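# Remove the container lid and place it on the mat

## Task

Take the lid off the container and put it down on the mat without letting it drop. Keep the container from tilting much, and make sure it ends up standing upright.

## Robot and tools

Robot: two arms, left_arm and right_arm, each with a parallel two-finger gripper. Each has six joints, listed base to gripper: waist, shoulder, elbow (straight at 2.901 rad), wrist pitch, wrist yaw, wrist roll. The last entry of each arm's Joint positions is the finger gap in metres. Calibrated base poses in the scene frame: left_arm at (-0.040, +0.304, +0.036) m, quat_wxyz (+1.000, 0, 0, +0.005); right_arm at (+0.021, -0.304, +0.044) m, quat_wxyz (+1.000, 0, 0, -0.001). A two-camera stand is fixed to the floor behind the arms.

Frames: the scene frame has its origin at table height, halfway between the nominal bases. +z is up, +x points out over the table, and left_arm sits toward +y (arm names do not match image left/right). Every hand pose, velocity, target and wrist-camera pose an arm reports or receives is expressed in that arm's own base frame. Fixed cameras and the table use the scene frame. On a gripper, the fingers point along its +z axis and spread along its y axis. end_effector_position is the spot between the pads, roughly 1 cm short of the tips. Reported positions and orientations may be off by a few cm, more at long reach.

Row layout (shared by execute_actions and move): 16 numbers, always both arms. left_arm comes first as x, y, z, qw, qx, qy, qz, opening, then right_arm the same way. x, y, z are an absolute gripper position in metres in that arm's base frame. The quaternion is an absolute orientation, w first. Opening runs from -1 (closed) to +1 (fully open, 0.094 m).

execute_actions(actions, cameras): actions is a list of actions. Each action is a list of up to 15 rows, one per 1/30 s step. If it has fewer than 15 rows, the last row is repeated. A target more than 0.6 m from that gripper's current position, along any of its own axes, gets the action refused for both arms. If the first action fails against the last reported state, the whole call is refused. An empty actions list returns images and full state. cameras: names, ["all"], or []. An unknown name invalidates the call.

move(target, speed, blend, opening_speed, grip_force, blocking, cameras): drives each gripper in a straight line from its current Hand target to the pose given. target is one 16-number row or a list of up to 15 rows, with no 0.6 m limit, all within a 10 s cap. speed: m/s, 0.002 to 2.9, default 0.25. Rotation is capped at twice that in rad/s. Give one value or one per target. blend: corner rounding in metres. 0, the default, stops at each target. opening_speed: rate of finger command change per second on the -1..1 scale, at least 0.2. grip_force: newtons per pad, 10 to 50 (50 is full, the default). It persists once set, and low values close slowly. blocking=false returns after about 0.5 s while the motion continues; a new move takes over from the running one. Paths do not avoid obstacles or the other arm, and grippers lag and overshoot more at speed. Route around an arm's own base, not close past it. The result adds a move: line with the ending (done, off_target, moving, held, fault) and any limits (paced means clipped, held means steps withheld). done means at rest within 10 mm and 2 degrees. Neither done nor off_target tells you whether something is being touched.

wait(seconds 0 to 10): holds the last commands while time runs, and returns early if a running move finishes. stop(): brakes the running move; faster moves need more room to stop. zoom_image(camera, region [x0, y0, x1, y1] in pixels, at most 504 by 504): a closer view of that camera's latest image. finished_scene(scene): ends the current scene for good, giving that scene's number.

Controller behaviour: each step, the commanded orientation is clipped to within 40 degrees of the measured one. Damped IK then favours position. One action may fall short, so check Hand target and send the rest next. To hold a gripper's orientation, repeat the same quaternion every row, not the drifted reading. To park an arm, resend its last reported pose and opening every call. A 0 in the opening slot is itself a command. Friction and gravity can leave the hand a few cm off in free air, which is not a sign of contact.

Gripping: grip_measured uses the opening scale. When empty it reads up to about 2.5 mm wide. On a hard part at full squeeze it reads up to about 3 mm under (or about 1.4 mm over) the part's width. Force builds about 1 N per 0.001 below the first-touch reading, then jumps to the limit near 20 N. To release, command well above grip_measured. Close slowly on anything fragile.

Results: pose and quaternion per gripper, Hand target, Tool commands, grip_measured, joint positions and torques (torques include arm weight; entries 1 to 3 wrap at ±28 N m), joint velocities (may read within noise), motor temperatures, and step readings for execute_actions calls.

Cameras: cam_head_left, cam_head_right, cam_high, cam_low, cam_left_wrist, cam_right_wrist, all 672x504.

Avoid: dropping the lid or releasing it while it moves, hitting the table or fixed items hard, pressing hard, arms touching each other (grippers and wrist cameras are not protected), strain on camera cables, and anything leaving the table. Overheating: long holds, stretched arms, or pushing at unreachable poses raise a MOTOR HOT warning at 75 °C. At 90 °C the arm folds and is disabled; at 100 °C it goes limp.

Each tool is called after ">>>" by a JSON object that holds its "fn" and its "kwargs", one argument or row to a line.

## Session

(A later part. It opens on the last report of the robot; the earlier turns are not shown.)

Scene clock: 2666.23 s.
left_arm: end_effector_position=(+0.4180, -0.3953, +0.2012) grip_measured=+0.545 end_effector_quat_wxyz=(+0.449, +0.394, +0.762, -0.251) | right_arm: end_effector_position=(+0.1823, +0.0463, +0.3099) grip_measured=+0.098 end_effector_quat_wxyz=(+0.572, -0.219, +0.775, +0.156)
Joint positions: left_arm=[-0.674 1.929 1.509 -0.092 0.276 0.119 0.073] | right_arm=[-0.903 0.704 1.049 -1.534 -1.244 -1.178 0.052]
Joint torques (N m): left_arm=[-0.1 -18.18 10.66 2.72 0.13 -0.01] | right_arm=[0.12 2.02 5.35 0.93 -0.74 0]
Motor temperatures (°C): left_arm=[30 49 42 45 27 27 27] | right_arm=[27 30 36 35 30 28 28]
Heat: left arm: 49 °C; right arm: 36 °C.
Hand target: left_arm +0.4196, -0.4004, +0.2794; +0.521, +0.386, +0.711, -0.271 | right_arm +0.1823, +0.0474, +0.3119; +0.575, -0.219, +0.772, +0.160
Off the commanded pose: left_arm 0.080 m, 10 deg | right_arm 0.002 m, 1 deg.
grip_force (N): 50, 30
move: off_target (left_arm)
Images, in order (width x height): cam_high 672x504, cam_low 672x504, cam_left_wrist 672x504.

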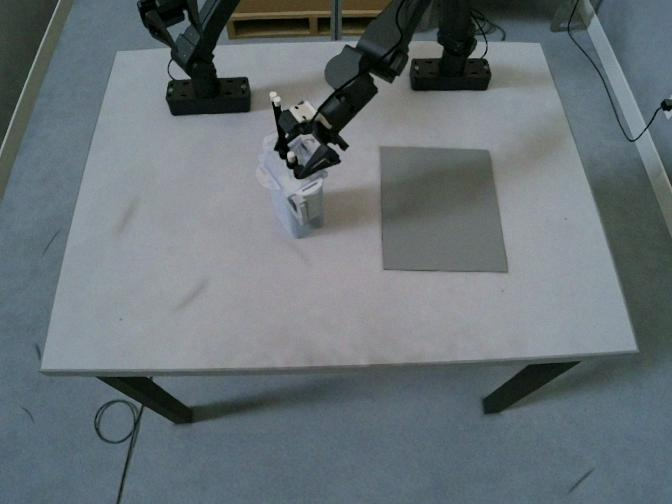

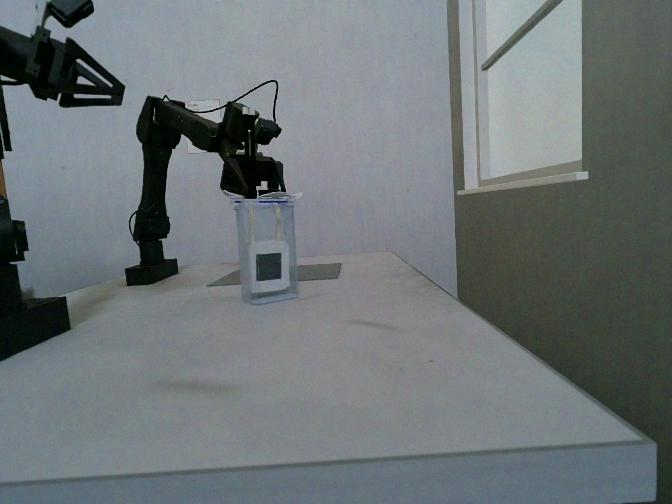

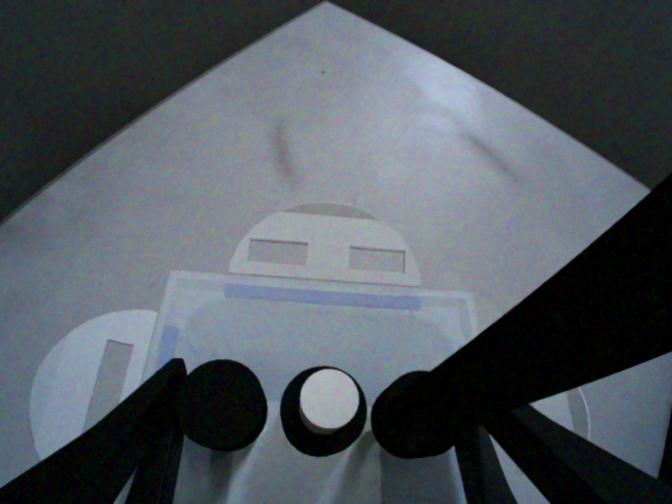

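>>> {"fn": "move", "kwargs": {
  "target": [
    [0.4245,-0.404,0.265,0.6106,0.3462,0.6375,-0.3179,0.1,0.1824,0.0474,0.3119,0.575,-0.219,0.772,0.160,0.1]
  ],
  "speed": 0.05,
  "cameras": ["cam_low","cam_high","cam_left_wrist"]
}}

>>> {"fn": "zoom_image", "kwargs": {
  "camera": "cam_low",
  "region": [180, 100, 350, 310]
}}

Scene clock: 2700.90 s.
left_arm: end_effector_position=(+0.4191, -0.3999, +0.2219) grip_measured=+0.545 end_effector_quat_wxyz=(+0.554, +0.357, +0.689, -0.301) | right_arm: end_effector_position=(+0.1823, +0.0463, +0.3099) grip_measured=+0.098 end_effector_quat_wxyz=(+0.572, -0.219, +0.775, +0.156)
Joint positions: left_arm=[-0.673 1.902 1.279 0.406 0.297 0.044 0.073] | right_arm=[-0.903 0.704 1.049 -1.534 -1.244 -1.178 0.052]
Joint torques (N m): left_arm=[0.12 -13.08 6.3 3.67 0.11 -0.08] | right_arm=[0.27 1.91 5.31 0.95 -0.74 -0.01]
Motor temperatures (°C): left_arm=[30 48 44 52 27 27 28] | right_arm=[27 30 36 34 30 28 28]
Heat: left arm: 52 °C; right arm: 36 °C.
Hand target: left_arm +0.4215, -0.4014, +0.2648; +0.608, +0.348, +0.640, -0.316 | right_arm +0.1823, +0.0474, +0.3119; +0.575, -0.219, +0.772, +0.160
Off the commanded pose: left_arm 0.044 m, 9 deg | right_arm 0.002 m, 1 deg.
grip_force (N): 50, 30
move: off_target (left_arm)
Images, in order (width x height): cam_high 672x504, cam_low 672x504, cam_left_wrist 672x504.

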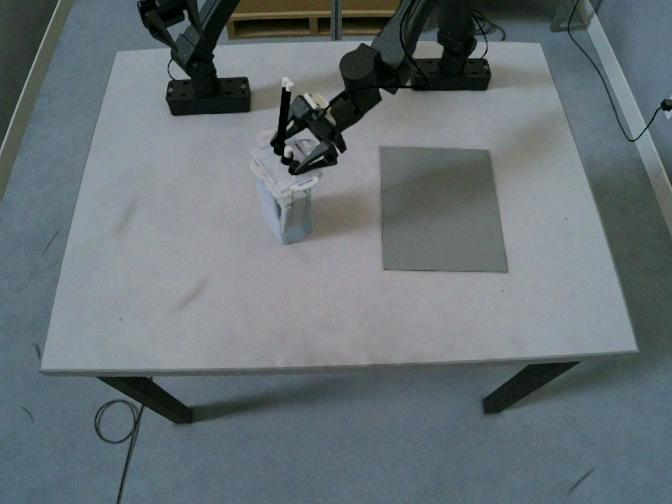

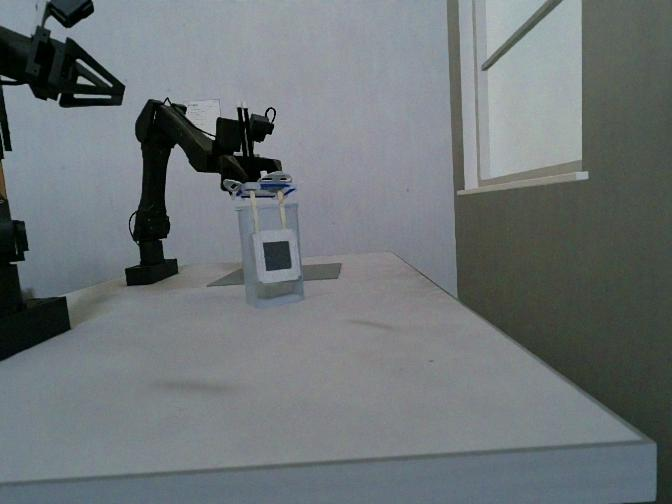

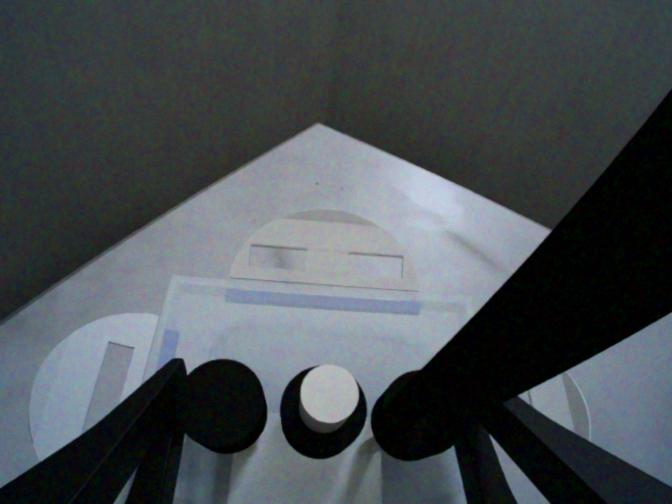

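Scaled by 2.400.

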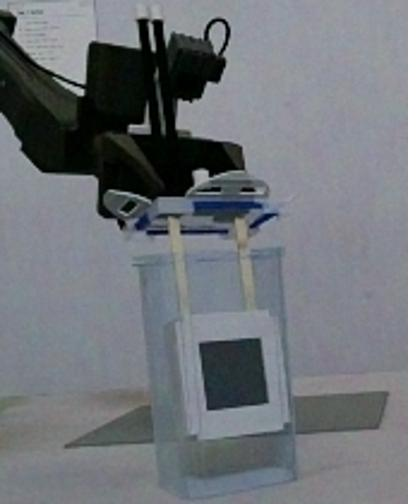

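>>> {"fn": "move", "kwargs": {
  "target": [
    [0.4245,-0.4045,0.295,0.5761,0.3628,0.6683,-0.2999,0.1,0.1824,0.0474,0.3119,0.575,-0.219,0.772,0.160,0.1]
  ],
  "speed": 0.04,
  "cameras": ["cam_low","cam_high","cam_right_wrist"]
}}

>>> {"fn": "zoom_image", "kwargs": {
  "camera": "cam_low",
  "region": [180, 100, 350, 310]
}}

>>> {"fn": "zoom_image", "kwargs": {
  "camera": "cam_right_wrist",
  "region": [100, 50, 400, 400]
}}

Scene clock: 2719.20 s.
left_arm: end_effector_position=(+0.4172, -0.3980, +0.2131) grip_measured=+0.545 end_effector_quat_wxyz=(+0.501, +0.371, +0.729, -0.284) | right_arm: end_effector_position=(+0.1823, +0.0463, +0.3099) grip_measured=+0.098 end_effector_quat_wxyz=(+0.572, -0.219, +0.775, +0.156)
Joint positions: left_arm=[-0.673 1.897 1.376 0.162 0.295 0.064 0.073] | right_arm=[-0.903 0.704 1.049 -1.534 -1.244 -1.178 0.052]
Joint torques (N m): left_arm=[0.17 -17.96 10.82 2.93 0.04 0.05] | right_arm=[-0.02 1.91 5.46 0.96 -0.73 -0.06]
Motor temperatures (°C): left_arm=[30 49 42 56 27 27 28] | right_arm=[27 30 36 34 30 28 28]
Heat: left arm: 56 °C; right arm: 36 °C.
Hand target: left_arm +0.4188, -0.3997, +0.2939; +0.576, +0.363, +0.669, -0.299 | right_arm +0.1823, +0.0474, +0.3119; +0.575, -0.219, +0.772, +0.160
Off the commanded pose: left_arm 0.082 m, 11 deg | right_arm 0.002 m, 1 deg.
grip_force (N): 50, 30
move: off_target (left_arm)
Images, in order (width x height): cam_high 672x504, cam_low 672x504, cam_right_wrist 672x504.

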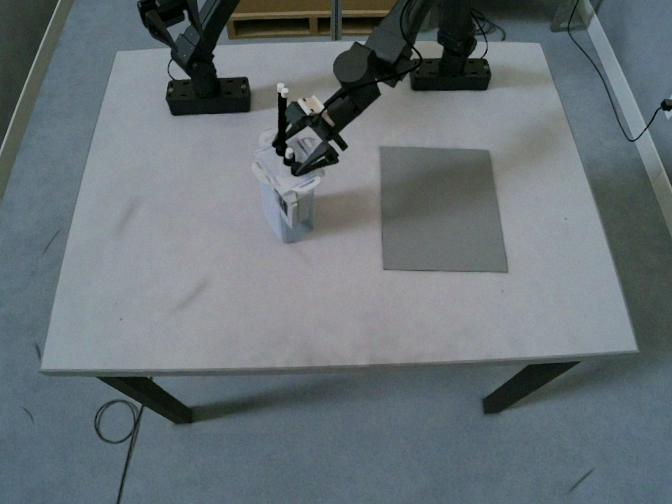

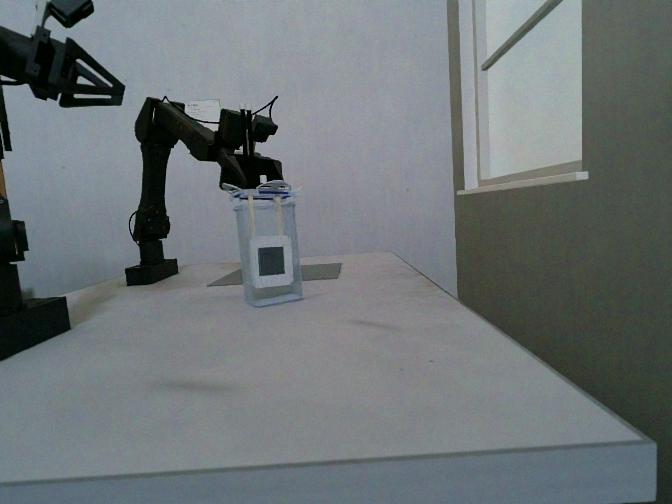

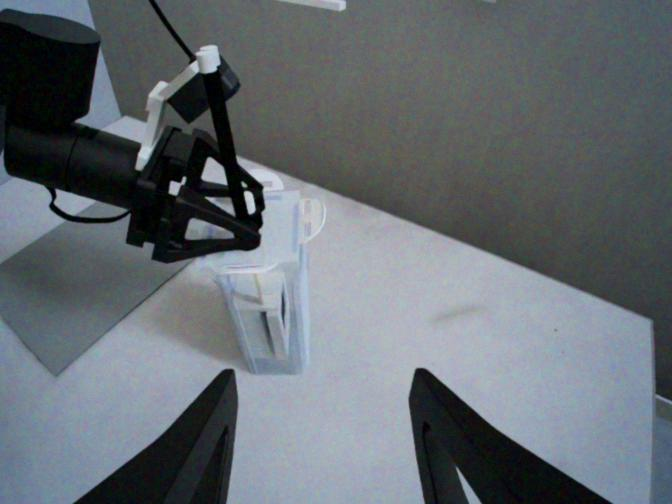

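Scaled by 2.400.

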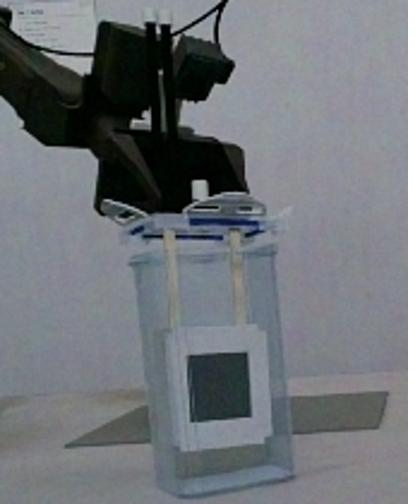

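Scaled by 1.440 from the camera's 672x504 image, which has a finer 960x720 frame.

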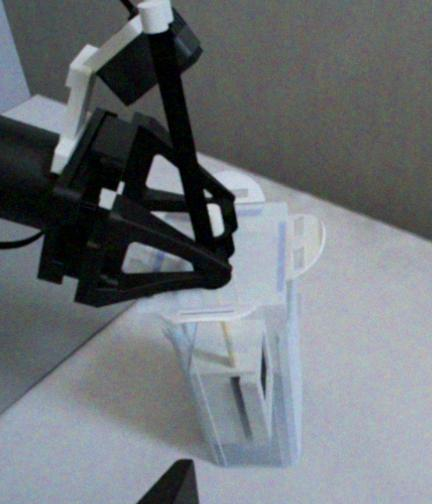

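>>> {"fn": "move", "kwargs": {
  "target": [
    [0.4300,-0.4120,0.265,0.6106,0.3462,0.6375,-0.3179,0.1,0.1824,0.0474,0.3119,0.575,-0.219,0.772,0.160,0.1]
  ],
  "speed": 0.05,
  "cameras": ["cam_low","cam_high","cam_right_wrist"]
}}

>>> {"fn": "zoom_image", "kwargs": {
  "camera": "cam_low",
  "region": [180, 100, 350, 310]
}}

>>> {"fn": "zoom_image", "kwargs": {
  "camera": "cam_right_wrist",
  "region": [100, 50, 400, 400]
}}

Scene clock: 2737.20 s.
left_arm: end_effector_position=(+0.4263, -0.4052, +0.2244) grip_measured=+0.545 end_effector_quat_wxyz=(+0.555, +0.356, +0.689, -0.301) | right_arm: end_effector_position=(+0.1823, +0.0463, +0.3099) grip_measured=+0.098 end_effector_quat_wxyz=(+0.572, -0.219, +0.775, +0.156)
Joint positions: left_arm=[-0.673 1.93 1.324 0.394 0.295 0.042 0.073] | right_arm=[-0.903 0.704 1.049 -1.534 -1.244 -1.178 0.052]
Joint torques (N m): left_arm=[-0.23 -12.7 6.23 3.7 0.05 0.01] | right_arm=[0.02 1.94 5.38 1 -0.73 -0.02]
Heat: left arm: 54 °C; right arm: 36 °C.
Hand target: left_arm +0.4271, -0.4094, +0.2648; +0.608, +0.348, +0.640, -0.317 | right_arm +0.1823, +0.0474, +0.3119; +0.575, -0.219, +0.772, +0.160
Off the commanded pose: left_arm 0.041 m, 9 deg | right_arm 0.002 m, 1 deg.
grip_force (N): 50, 30
move: off_target (left_arm)
Images, in order (width x height): cam_high 672x504, cam_low 672x504, cam_right_wrist 672x504.

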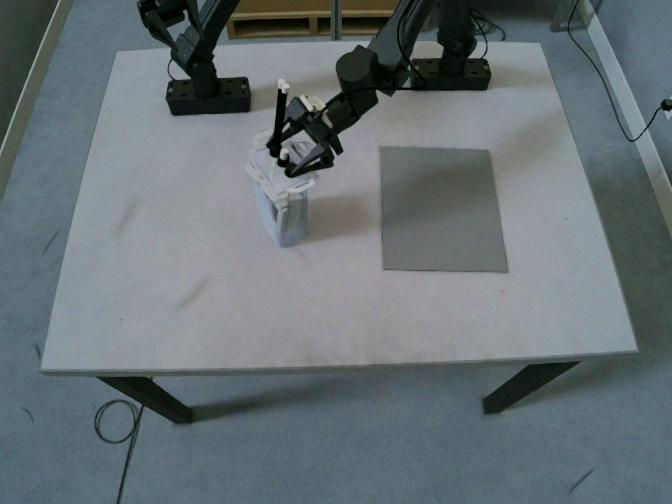

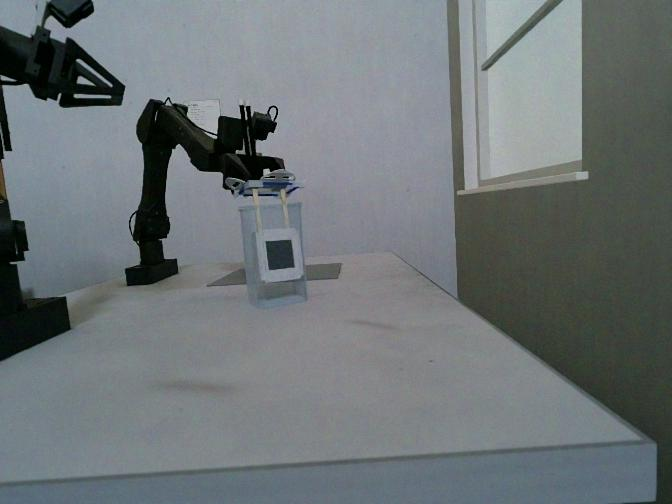

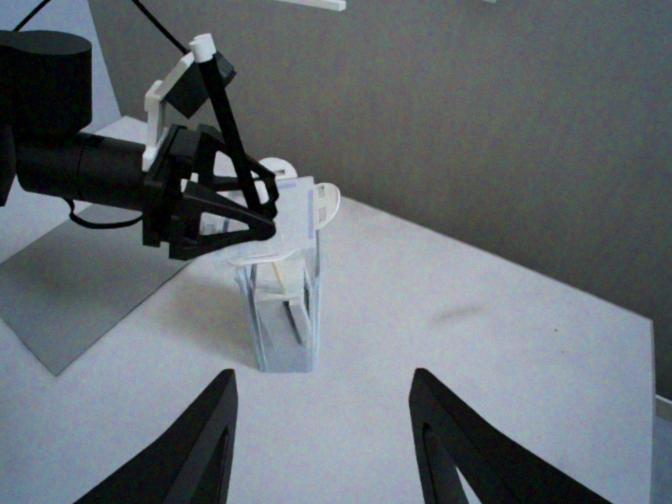

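Scaled by 2.400.

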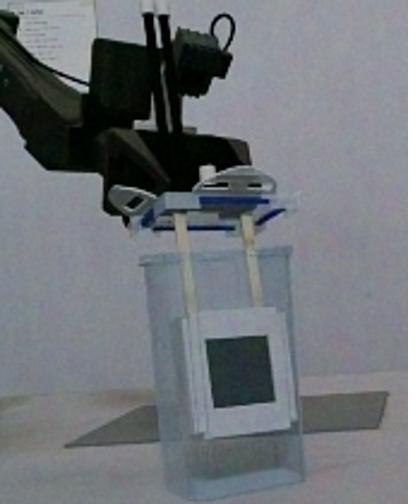

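Scaled by 1.440 from the camera's 672x504 image, which has a finer 960x720 frame.

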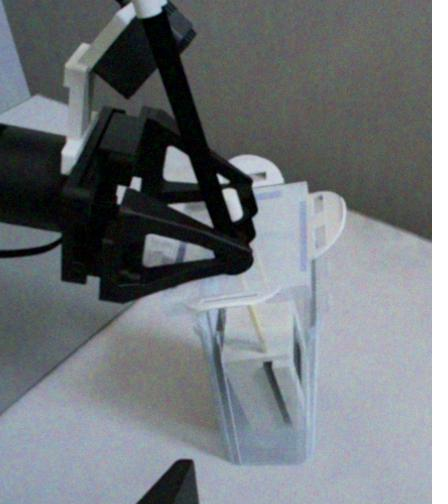

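>>> {"fn": "move", "kwargs": {
  "target": [
    [0.4300,-0.4120,0.29,0.6106,0.3462,0.6375,-0.3179,0.1,0.1824,0.0474,0.3119,0.575,-0.219,0.772,0.160,0.1]
  ],
  "speed": 0.05,
  "cameras": ["cam_low"]
}}

>>> {"fn": "zoom_image", "kwargs": {
  "camera": "cam_low",
  "region": [180, 100, 350, 310]
}}

Scene clock: 2746.47 s.
left_arm: end_effector_position=(+0.4249, -0.4041, +0.2168) grip_measured=+0.545 end_effector_quat_wxyz=(+0.543, +0.357, +0.699, -0.299) | right_arm: end_effector_position=(+0.1823, +0.0463, +0.3099) grip_measured=+0.098 end_effector_quat_wxyz=(+0.572, -0.219, +0.775, +0.156)
Joint positions: left_arm=[-0.673 1.93 1.324 0.361 0.295 0.041 0.073] | right_arm=[-0.903 0.704 1.049 -1.534 -1.244 -1.178 0.052]
Joint torques (N m): left_arm=[-0.02 -16.31 9.8 3.21 0.14 -0.04] | right_arm=[0.09 2.02 5.44 0.95 -0.71 -0.03]
Motor temperatures (°C): left_arm=[30 52 43 57 27 27 28] | right_arm=[27 30 36 34 30 28 28]
Heat: left arm: 57 °C; right arm: 36 °C.
Hand target: left_arm +0.4246, -0.4073, +0.2890; +0.610, +0.347, +0.638, -0.317 | right_arm +0.1823, +0.0474, +0.3119; +0.575, -0.219, +0.772, +0.160
Off the commanded pose: left_arm 0.074 m, 11 deg | right_arm 0.002 m, 1 deg.
grip_force (N): 50, 30
move: off_target (left_arm)
Images, in order (width x height): cam_low 672x504.

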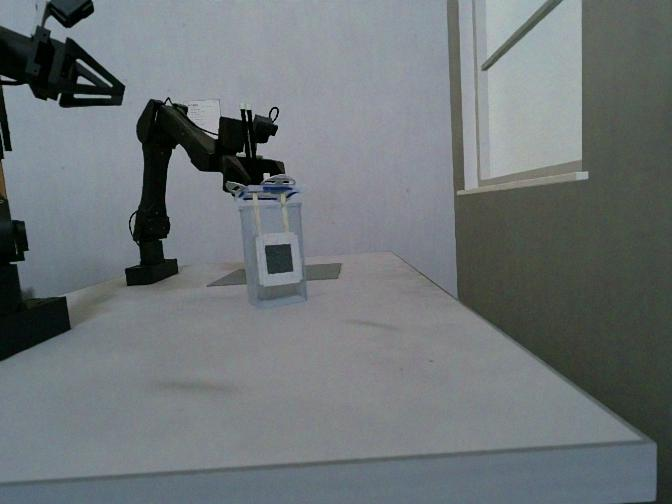

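Scaled by 2.400.

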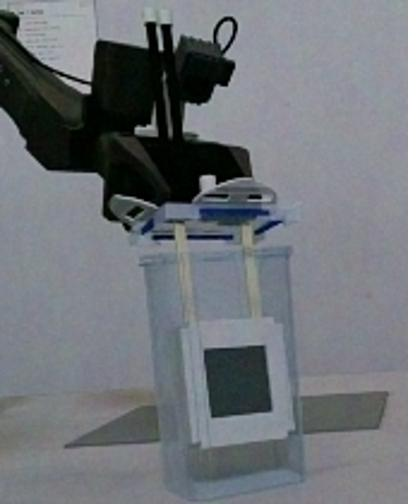

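>>> {"fn": "move", "kwargs": {
  "target": [
    [0.4300,-0.4120,0.32,0.6106,0.3462,0.6375,-0.3179,0.1,0.1824,0.0474,0.3119,0.575,-0.219,0.772,0.160,0.1]
  ],
  "speed": 0.05,
  "cameras": ["cam_low"]
}}

>>> {"fn": "zoom_image", "kwargs": {
  "camera": "cam_low",
  "region": [180, 100, 350, 310]
}}

Scene clock: 2761.50 s.
left_arm: end_effector_position=(+0.4260, -0.4049, +0.2342) grip_measured=+0.545 end_effector_quat_wxyz=(+0.535, +0.358, +0.705, -0.297) | right_arm: end_effector_position=(+0.1823, +0.0463, +0.3099) grip_measured=+0.098 end_effector_quat_wxyz=(+0.572, -0.219, +0.775, +0.156)
Joint positions: left_arm=[-0.673 1.913 1.394 0.253 0.295 0.041 0.073] | right_arm=[-0.903 0.704 1.049 -1.534 -1.244 -1.178 0.052]
Joint torques (N m): left_arm=[-0.16 -17.61 10.58 3.2 0.08 -0.04] | right_arm=[0.13 2 5.45 0.97 -0.77 -0.05]
Motor temperatures (°C): left_arm=[30 53 45 57 27 27 28] | right_arm=[27 30 36 34 30 28 28]
Heat: left arm: 57 °C; right arm: 36 °C.
Hand target: left_arm +0.4231, -0.4061, +0.3185; +0.610, +0.347, +0.638, -0.318 | right_arm +0.1823, +0.0474, +0.3119; +0.575, -0.219, +0.772, +0.160
Off the commanded pose: left_arm 0.086 m, 12 deg | right_arm 0.002 m, 1 deg.
grip_force (N): 50, 30
move: off_target (left_arm)
Images, in order (width x height): cam_low 672x504.

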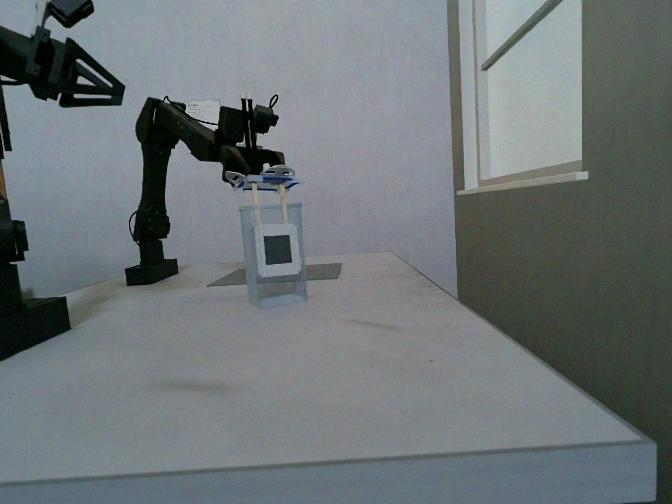

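Scaled by 2.400.

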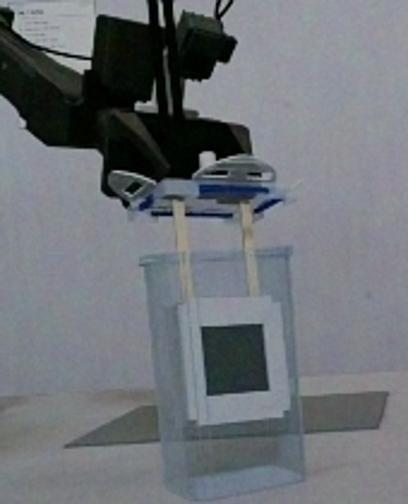

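>>> {"fn": "move", "kwargs": {
  "target": [
    [0.4300,-0.4120,0.37,0.5993,0.3519,0.6480,-0.3120,0.1,0.1824,0.0474,0.3119,0.575,-0.219,0.772,0.160,0.1]
  ],
  "speed": 0.05,
  "cameras": ["cam_low","cam_high"]
}}

>>> {"fn": "zoom_image", "kwargs": {
  "camera": "cam_low",
  "region": [180, 100, 350, 310]
}}

Scene clock: 2775.93 s.
left_arm: end_effector_position=(+0.4276, -0.4062, +0.2962) grip_measured=+0.545 end_effector_quat_wxyz=(+0.529, +0.359, +0.710, -0.296) | right_arm: end_effector_position=(+0.1823, +0.0463, +0.3099) grip_measured=+0.098 end_effector_quat_wxyz=(+0.572, -0.219, +0.775, +0.156)
Joint positions: left_arm=[-0.673 1.886 1.621 -0.015 0.295 0.041 0.073] | right_arm=[-0.903 0.704 1.049 -1.534 -1.244 -1.178 0.052]
Joint torques (N m): left_arm=[-0.14 -15.6 10.77 3.24 0.06 0.09] | right_arm=[0.18 2.06 5.49 0.93 -0.76 -0.02]
Motor temperatures (°C): left_arm=[30 54 44 56 27 27 29] | right_arm=[27 30 36 34 30 28 28]
Heat: left arm: 56 °C; right arm: 36 °C.
Hand target: left_arm +0.4235, -0.4062, +0.3685; +0.599, +0.352, +0.649, -0.312 | right_arm +0.1823, +0.0474, +0.3119; +0.575, -0.219, +0.772, +0.160
Off the commanded pose: left_arm 0.074 m, 11 deg | right_arm 0.002 m, 1 deg.
grip_force (N): 50, 30
move: off_target (left_arm)
Images, in order (width x height): cam_high 672x504, cam_low 672x504.

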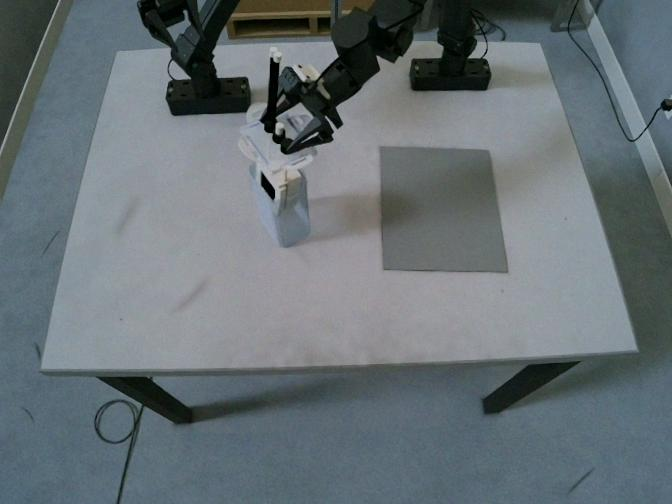

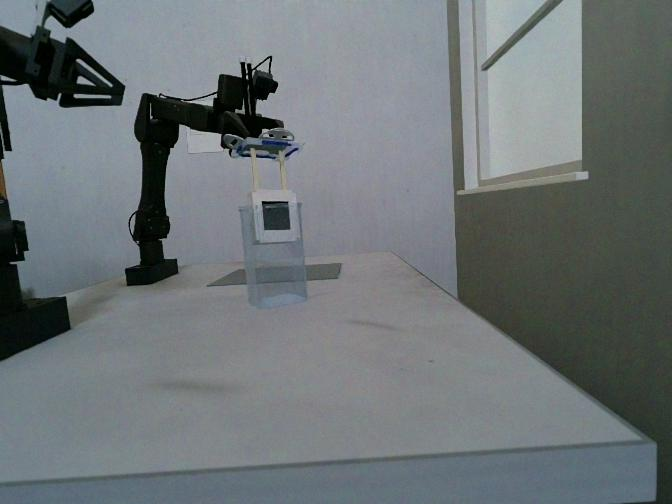

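Scaled by 2.400.

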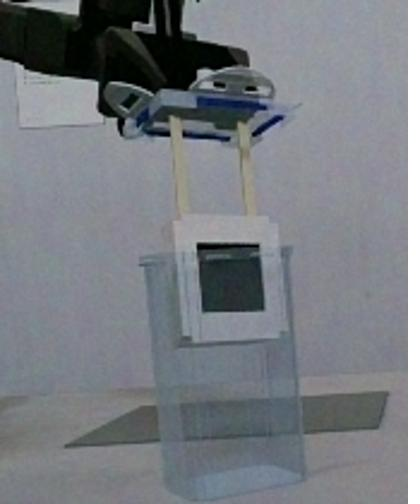

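>>> {"fn": "move", "kwargs": {
  "target": [
    [0.4300,-0.4120,0.48,0.5993,0.3519,0.6480,-0.3120,0.1,0.1824,0.0474,0.3119,0.575,-0.219,0.772,0.160,0.1]
  ],
  "speed": 0.06,
  "cameras": ["cam_low","cam_high","cam_right_wrist"]
}}

>>> {"fn": "zoom_image", "kwargs": {
  "camera": "cam_low",
  "region": [180, 60, 350, 310]
}}

Scene clock: 2797.77 s.
left_arm: end_effector_position=(+0.4314, -0.4093, +0.4271) grip_measured=+0.545 end_effector_quat_wxyz=(+0.542, +0.357, +0.699, -0.299) | right_arm: end_effector_position=(+0.1823, +0.0463, +0.3099) grip_measured=+0.098 end_effector_quat_wxyz=(+0.572, -0.219, +0.775, +0.156)
Joint positions: left_arm=[-0.673 2.056 2.376 -0.566 0.295 0.041 0.073] | right_arm=[-0.903 0.704 1.049 -1.534 -1.244 -1.178 0.052]
Joint torques (N m): left_arm=[-0.12 -14 8.94 3.28 0.09 0.05] | right_arm=[-0.08 2 5.3 0.95 -0.73 -0.04]
Motor temperatures (°C): left_arm=[30 55 46 57 27 27 29] | right_arm=[27 30 36 33 30 28 28]
Heat: left arm: 57 °C; right arm: 36 °C.
Hand target: left_arm +0.4249, -0.4072, +0.4780; +0.599, +0.352, +0.648, -0.311 | right_arm +0.1823, +0.0474, +0.3119; +0.575, -0.219, +0.772, +0.160
Off the commanded pose: left_arm 0.053 m, 9 deg | right_arm 0.002 m, 1 deg.
grip_force (N): 50, 30
move: off_target (left_arm)
Images, in order (width x height): cam_high 672x504, cam_low 672x504, cam_right_wrist 672x504.

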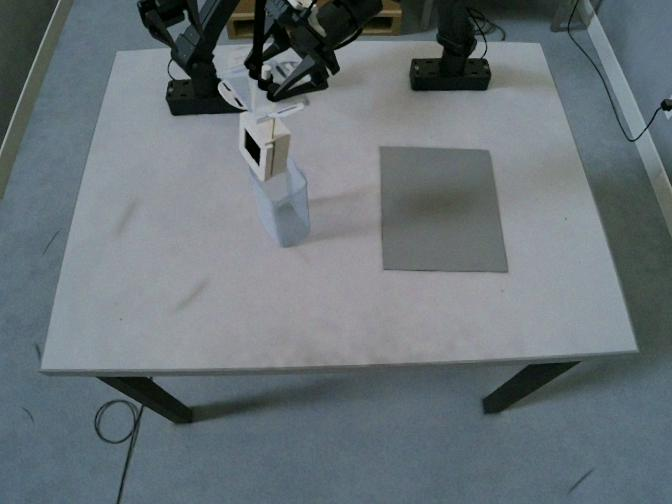

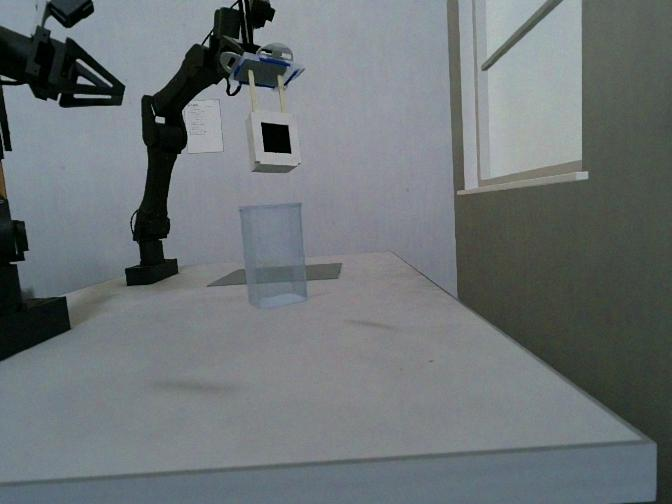

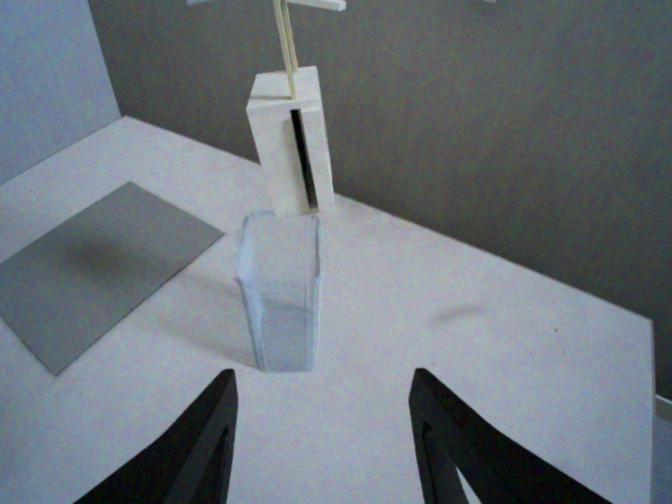

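Scaled by 2.016.

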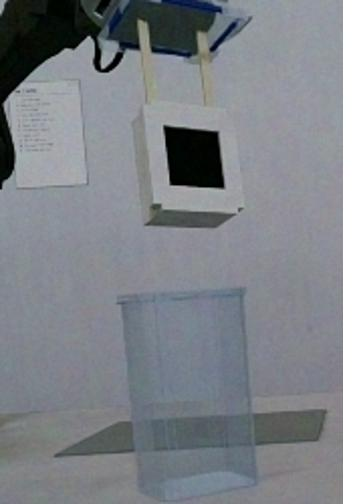

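>>> {"fn": "move", "kwargs": {
  "target": [
    [0.4250,-0.26,0.475,0.6369,0.2582,0.6906,-0.2256,0.1,0.1824,0.0474,0.3119,0.575,-0.219,0.772,0.160,0.1],
    [0.35,-0.045,0.45,0.6725,0.0835,0.7326,-0.0647,0.1,0.1824,0.0474,0.3119,0.575,-0.219,0.772,0.160,0.1]
  ],
  "speed": 0.1,
  "blend": [0.06,0],
  "cameras": ["cam_low","cam_high","cam_right_wrist"]
}}

>>> {"fn": "zoom_image", "kwargs": {
  "camera": "cam_low",
  "region": [120, 60, 370, 310]
}}

Scene clock: 2821.60 s.
left_arm: end_effector_position=(+0.3548, -0.0447, +0.4133) grip_measured=+0.545 end_effector_quat_wxyz=(+0.621, +0.081, +0.777, -0.064) | right_arm: end_effector_position=(+0.1823, +0.0463, +0.3099) grip_measured=+0.098 end_effector_quat_wxyz=(+0.572, -0.219, +0.775, +0.156)
Joint positions: left_arm=[-0.053 1.065 1.317 -0.478 0.149 0.036 0.073] | right_arm=[-0.903 0.704 1.049 -1.534 -1.244 -1.178 0.052]
Joint torques (N m): left_arm=[0.4 -5.91 5.96 3.38 0.09 0.02] | right_arm=[-0.05 1.96 5.44 0.96 -0.76 -0.03]
Motor temperatures (°C): left_arm=[30 50 43 63 27 27 29] | right_arm=[27 30 36 33 30 28 28]
Heat: left arm: 63 °C; right arm: 36 °C.
Hand target: left_arm +0.3471, -0.0448, +0.4493; +0.671, +0.084, +0.734, -0.064 | right_arm +0.1823, +0.0474, +0.3119; +0.575, -0.219, +0.772, +0.160
Off the commanded pose: left_arm 0.037 m, 8 deg | right_arm 0.002 m, 1 deg.
grip_force (N): 50, 30
move: off_target (left_arm)
Images, in order (width x height): cam_high 672x504, cam_low 672x504, cam_right_wrist 672x504.

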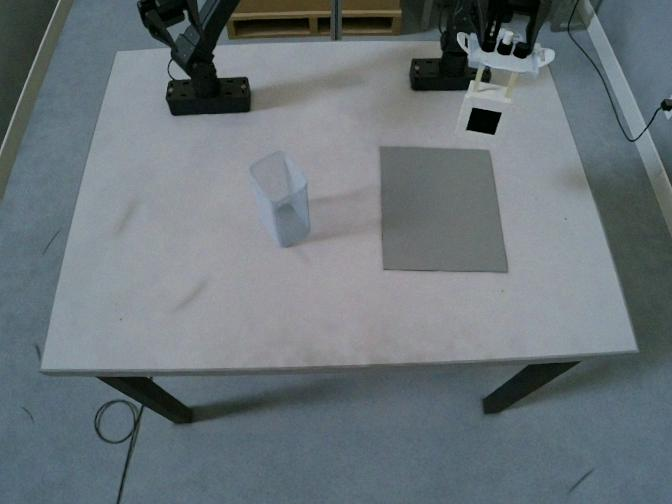

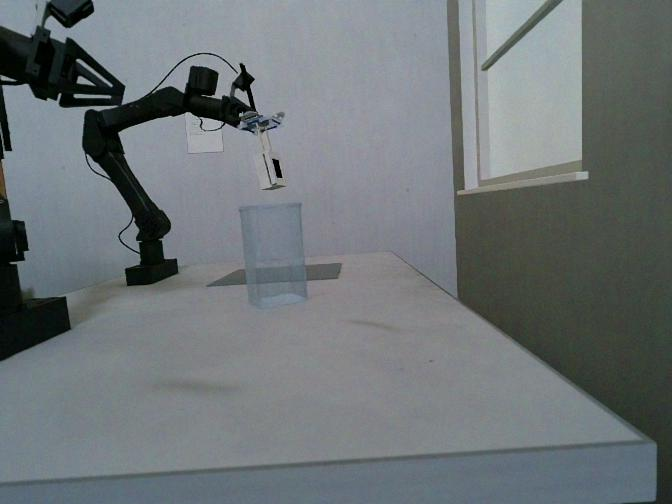

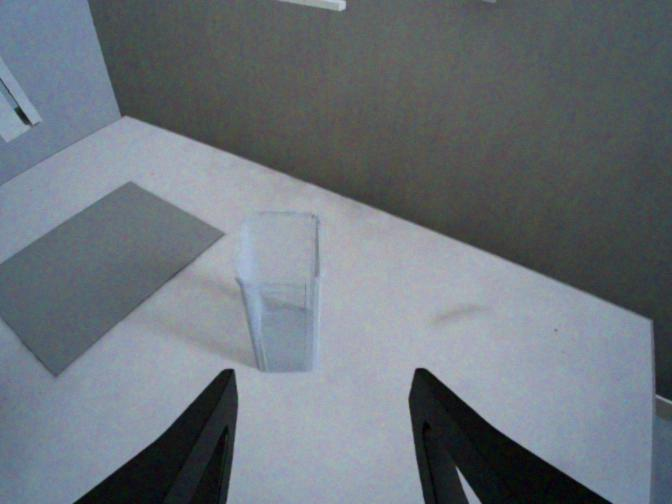

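Scaled by 2.016.

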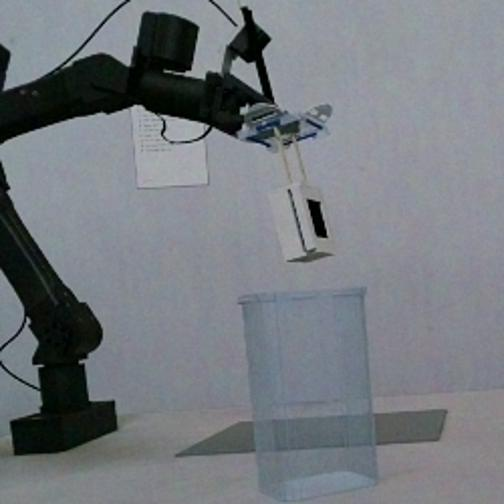

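>>> {"fn": "move", "kwargs": {
  "target": [
    [0.333,-0.045,0.33,0.6264,0.0879,0.7721,-0.0603,0.1,0.1824,0.0474,0.3119,0.575,-0.219,0.772,0.160,0.1]
  ],
  "speed": 0.08,
  "cameras": ["cam_low","cam_high"]
}}

>>> {"fn": "zoom_image", "kwargs": {
  "camera": "cam_low",
  "region": [120, 60, 370, 310]
}}

Scene clock: 2840.40 s.
left_arm: end_effector_position=(+0.3273, -0.0432, +0.2925) grip_measured=+0.545 end_effector_quat_wxyz=(+0.566, +0.081, +0.818, -0.064) | right_arm: end_effector_position=(+0.1823, +0.0463, +0.3099) grip_measured=+0.098 end_effector_quat_wxyz=(+0.572, -0.219, +0.775, +0.156)
Joint positions: left_arm=[-0.053 0.878 0.873 -0.357 0.149 0.042 0.073] | right_arm=[-0.903 0.704 1.049 -1.534 -1.244 -1.178 0.052]
Joint torques (N m): left_arm=[-0.32 -4.33 6.35 3.44 0 0.09] | right_arm=[0.01 1.98 5.26 0.97 -0.71 -0.03]
Motor temperatures (°C): left_arm=[30 46 42 66 27 27 29] | right_arm=[27 30 36 33 30 28 28]
Heat: left arm: 66 °C; right arm: 36 °C.
Hand target: left_arm +0.3291, -0.0447, +0.3299; +0.625, +0.088, +0.774, -0.060 | right_arm +0.1823, +0.0474, +0.3119; +0.575, -0.219, +0.772, +0.160
Off the commanded pose: left_arm 0.038 m, 9 deg | right_arm 0.002 m, 1 deg.
grip_force (N): 50, 30
move: off_target (left_arm)
Images, in order (width x height): cam_high 672x504, cam_low 672x504.

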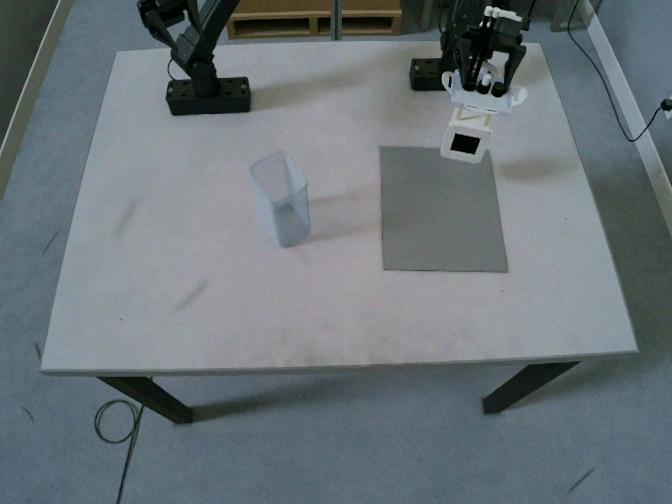

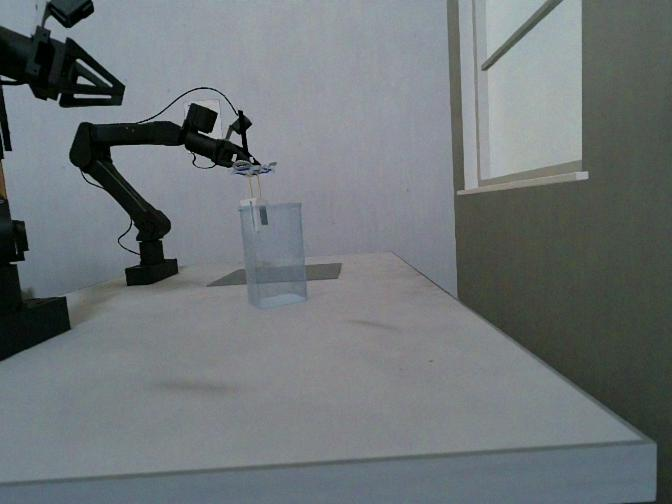

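Scaled by 2.016.

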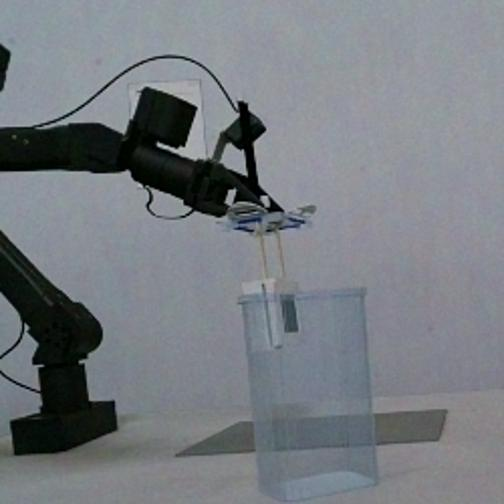

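>>> {"fn": "move", "kwargs": {
  "target": [
    [0.335,-0.045,0.238,0.6264,0.0879,0.7721,-0.0603,0.1,0.1824,0.0474,0.3119,0.575,-0.219,0.772,0.160,0.1]
  ],
  "speed": 0.06,
  "cameras": ["cam_low","cam_high"]
}}

>>> {"fn": "zoom_image", "kwargs": {
  "camera": "cam_low",
  "region": [170, 110, 370, 310]
}}

Scene clock: 2856.23 s.
left_arm: end_effector_position=(+0.3254, -0.0431, +0.2047) grip_measured=+0.545 end_effector_quat_wxyz=(+0.571, +0.082, +0.814, -0.064) | right_arm: end_effector_position=(+0.1823, +0.0463, +0.3099) grip_measured=+0.098 end_effector_quat_wxyz=(+0.572, -0.219, +0.775, +0.156)
Joint positions: left_arm=[-0.053 0.834 0.499 -0.016 0.149 0.043 0.073] | right_arm=[-0.903 0.704 1.049 -1.534 -1.244 -1.178 0.052]
Joint torques (N m): left_arm=[-0.2 -2.91 6.41 3.46 0.01 0.09] | right_arm=[0.03 1.87 5.37 0.95 -0.74 0]
Motor temperatures (°C): left_arm=[30 44 41 65 27 27 29] | right_arm=[27 30 36 33 30 28 28]
Heat: left arm: 65 °C; right arm: 36 °C.
Hand target: left_arm +0.3313, -0.0446, +0.2382; +0.624, +0.088, +0.774, -0.060 | right_arm +0.1823, +0.0474, +0.3119; +0.575, -0.219, +0.772, +0.160
Off the commanded pose: left_arm 0.035 m, 8 deg | right_arm 0.002 m, 1 deg.
grip_force (N): 50, 30
move: off_target (left_arm)
Images, in order (width x height): cam_high 672x504, cam_low 672x504.

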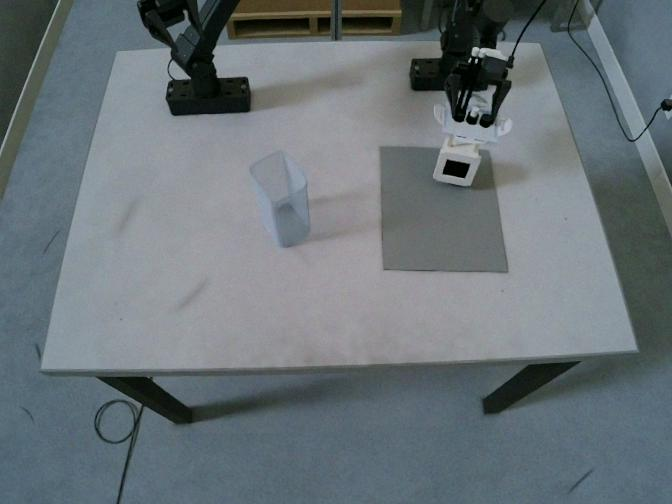

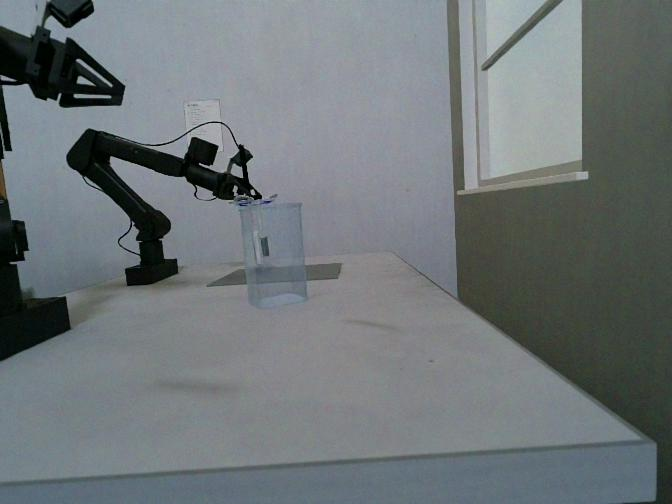

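Scaled by 2.520.

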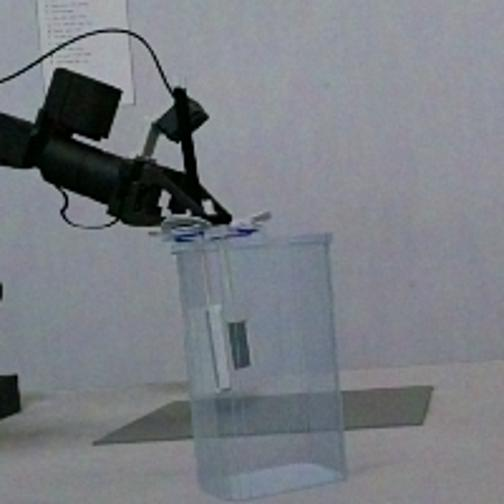

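>>> {"fn": "move", "kwargs": {
  "target": [
    [0.337,-0.045,0.218,0.6264,0.0879,0.7721,-0.0603,0.1,0.1824,0.0474,0.3119,0.575,-0.219,0.772,0.160,0.1]
  ],
  "speed": 0.03,
  "cameras": ["cam_low","cam_high"]
}}

>>> {"fn": "zoom_image", "kwargs": {
  "camera": "cam_low",
  "region": [170, 110, 370, 310]
}}

>>> {"fn": "zoom_image", "kwargs": {
  "camera": "cam_high",
  "region": [370, 60, 540, 220]
}}

Scene clock: 2871.13 s.
left_arm: end_effector_position=(+0.3269, -0.0432, +0.1861) grip_measured=+0.545 end_effector_quat_wxyz=(+0.573, +0.082, +0.813, -0.064) | right_arm: end_effector_position=(+0.1823, +0.0463, +0.3099) grip_measured=+0.098 end_effector_quat_wxyz=(+0.572, -0.219, +0.775, +0.156)
Joint positions: left_arm=[-0.053 0.857 0.427 0.083 0.149 0.043 0.073] | right_arm=[-0.903 0.704 1.049 -1.534 -1.244 -1.178 0.052]
Joint torques (N m): left_arm=[-0.17 -2.58 6.13 3.37 -0.04 0.11] | right_arm=[0.01 2.09 5.56 0.94 -0.75 -0.01]
Motor temperatures (°C): left_arm=[30 42 42 63 27 27 29] | right_arm=[27 30 36 33 30 28 28]
Heat: left arm: 63 °C; right arm: 36 °C.
Hand target: left_arm +0.3336, -0.0447, +0.2182; +0.624, +0.088, +0.774, -0.060 | right_arm +0.1823, +0.0474, +0.3119; +0.575, -0.219, +0.772, +0.160
Off the commanded pose: left_arm 0.033 m, 8 deg | right_arm 0.002 m, 1 deg.
grip_force (N): 50, 30
move: off_target (left_arm)
Images, in order (width x height): cam_high 672x504, cam_low 672x504.

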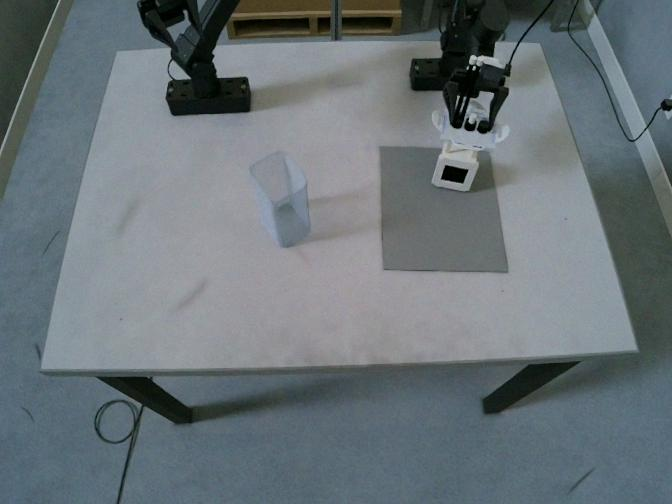

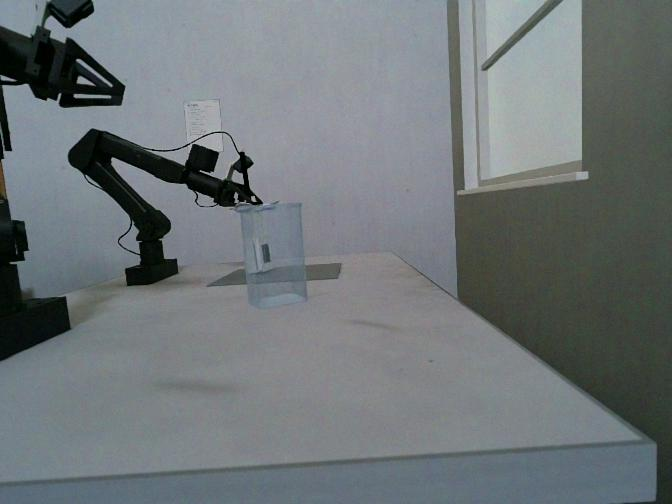

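Scaled by 2.520.

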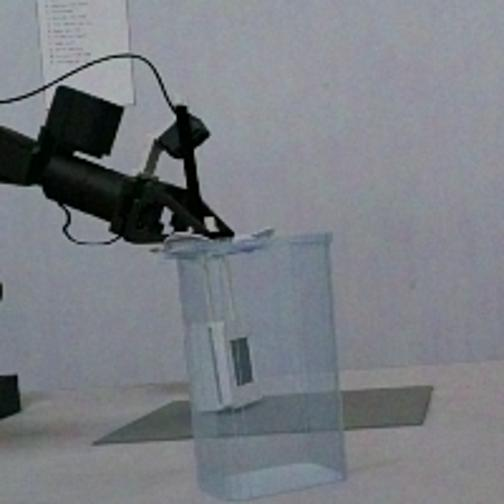

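Scaled by 2.965.

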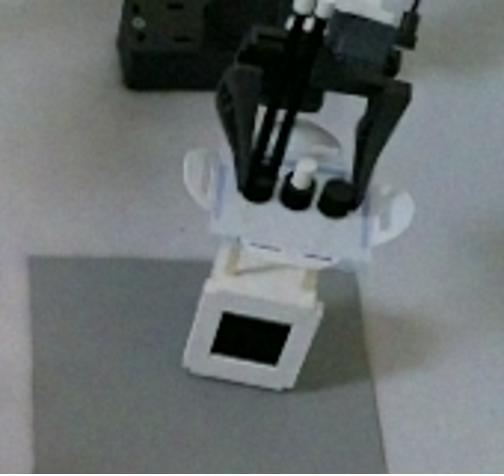

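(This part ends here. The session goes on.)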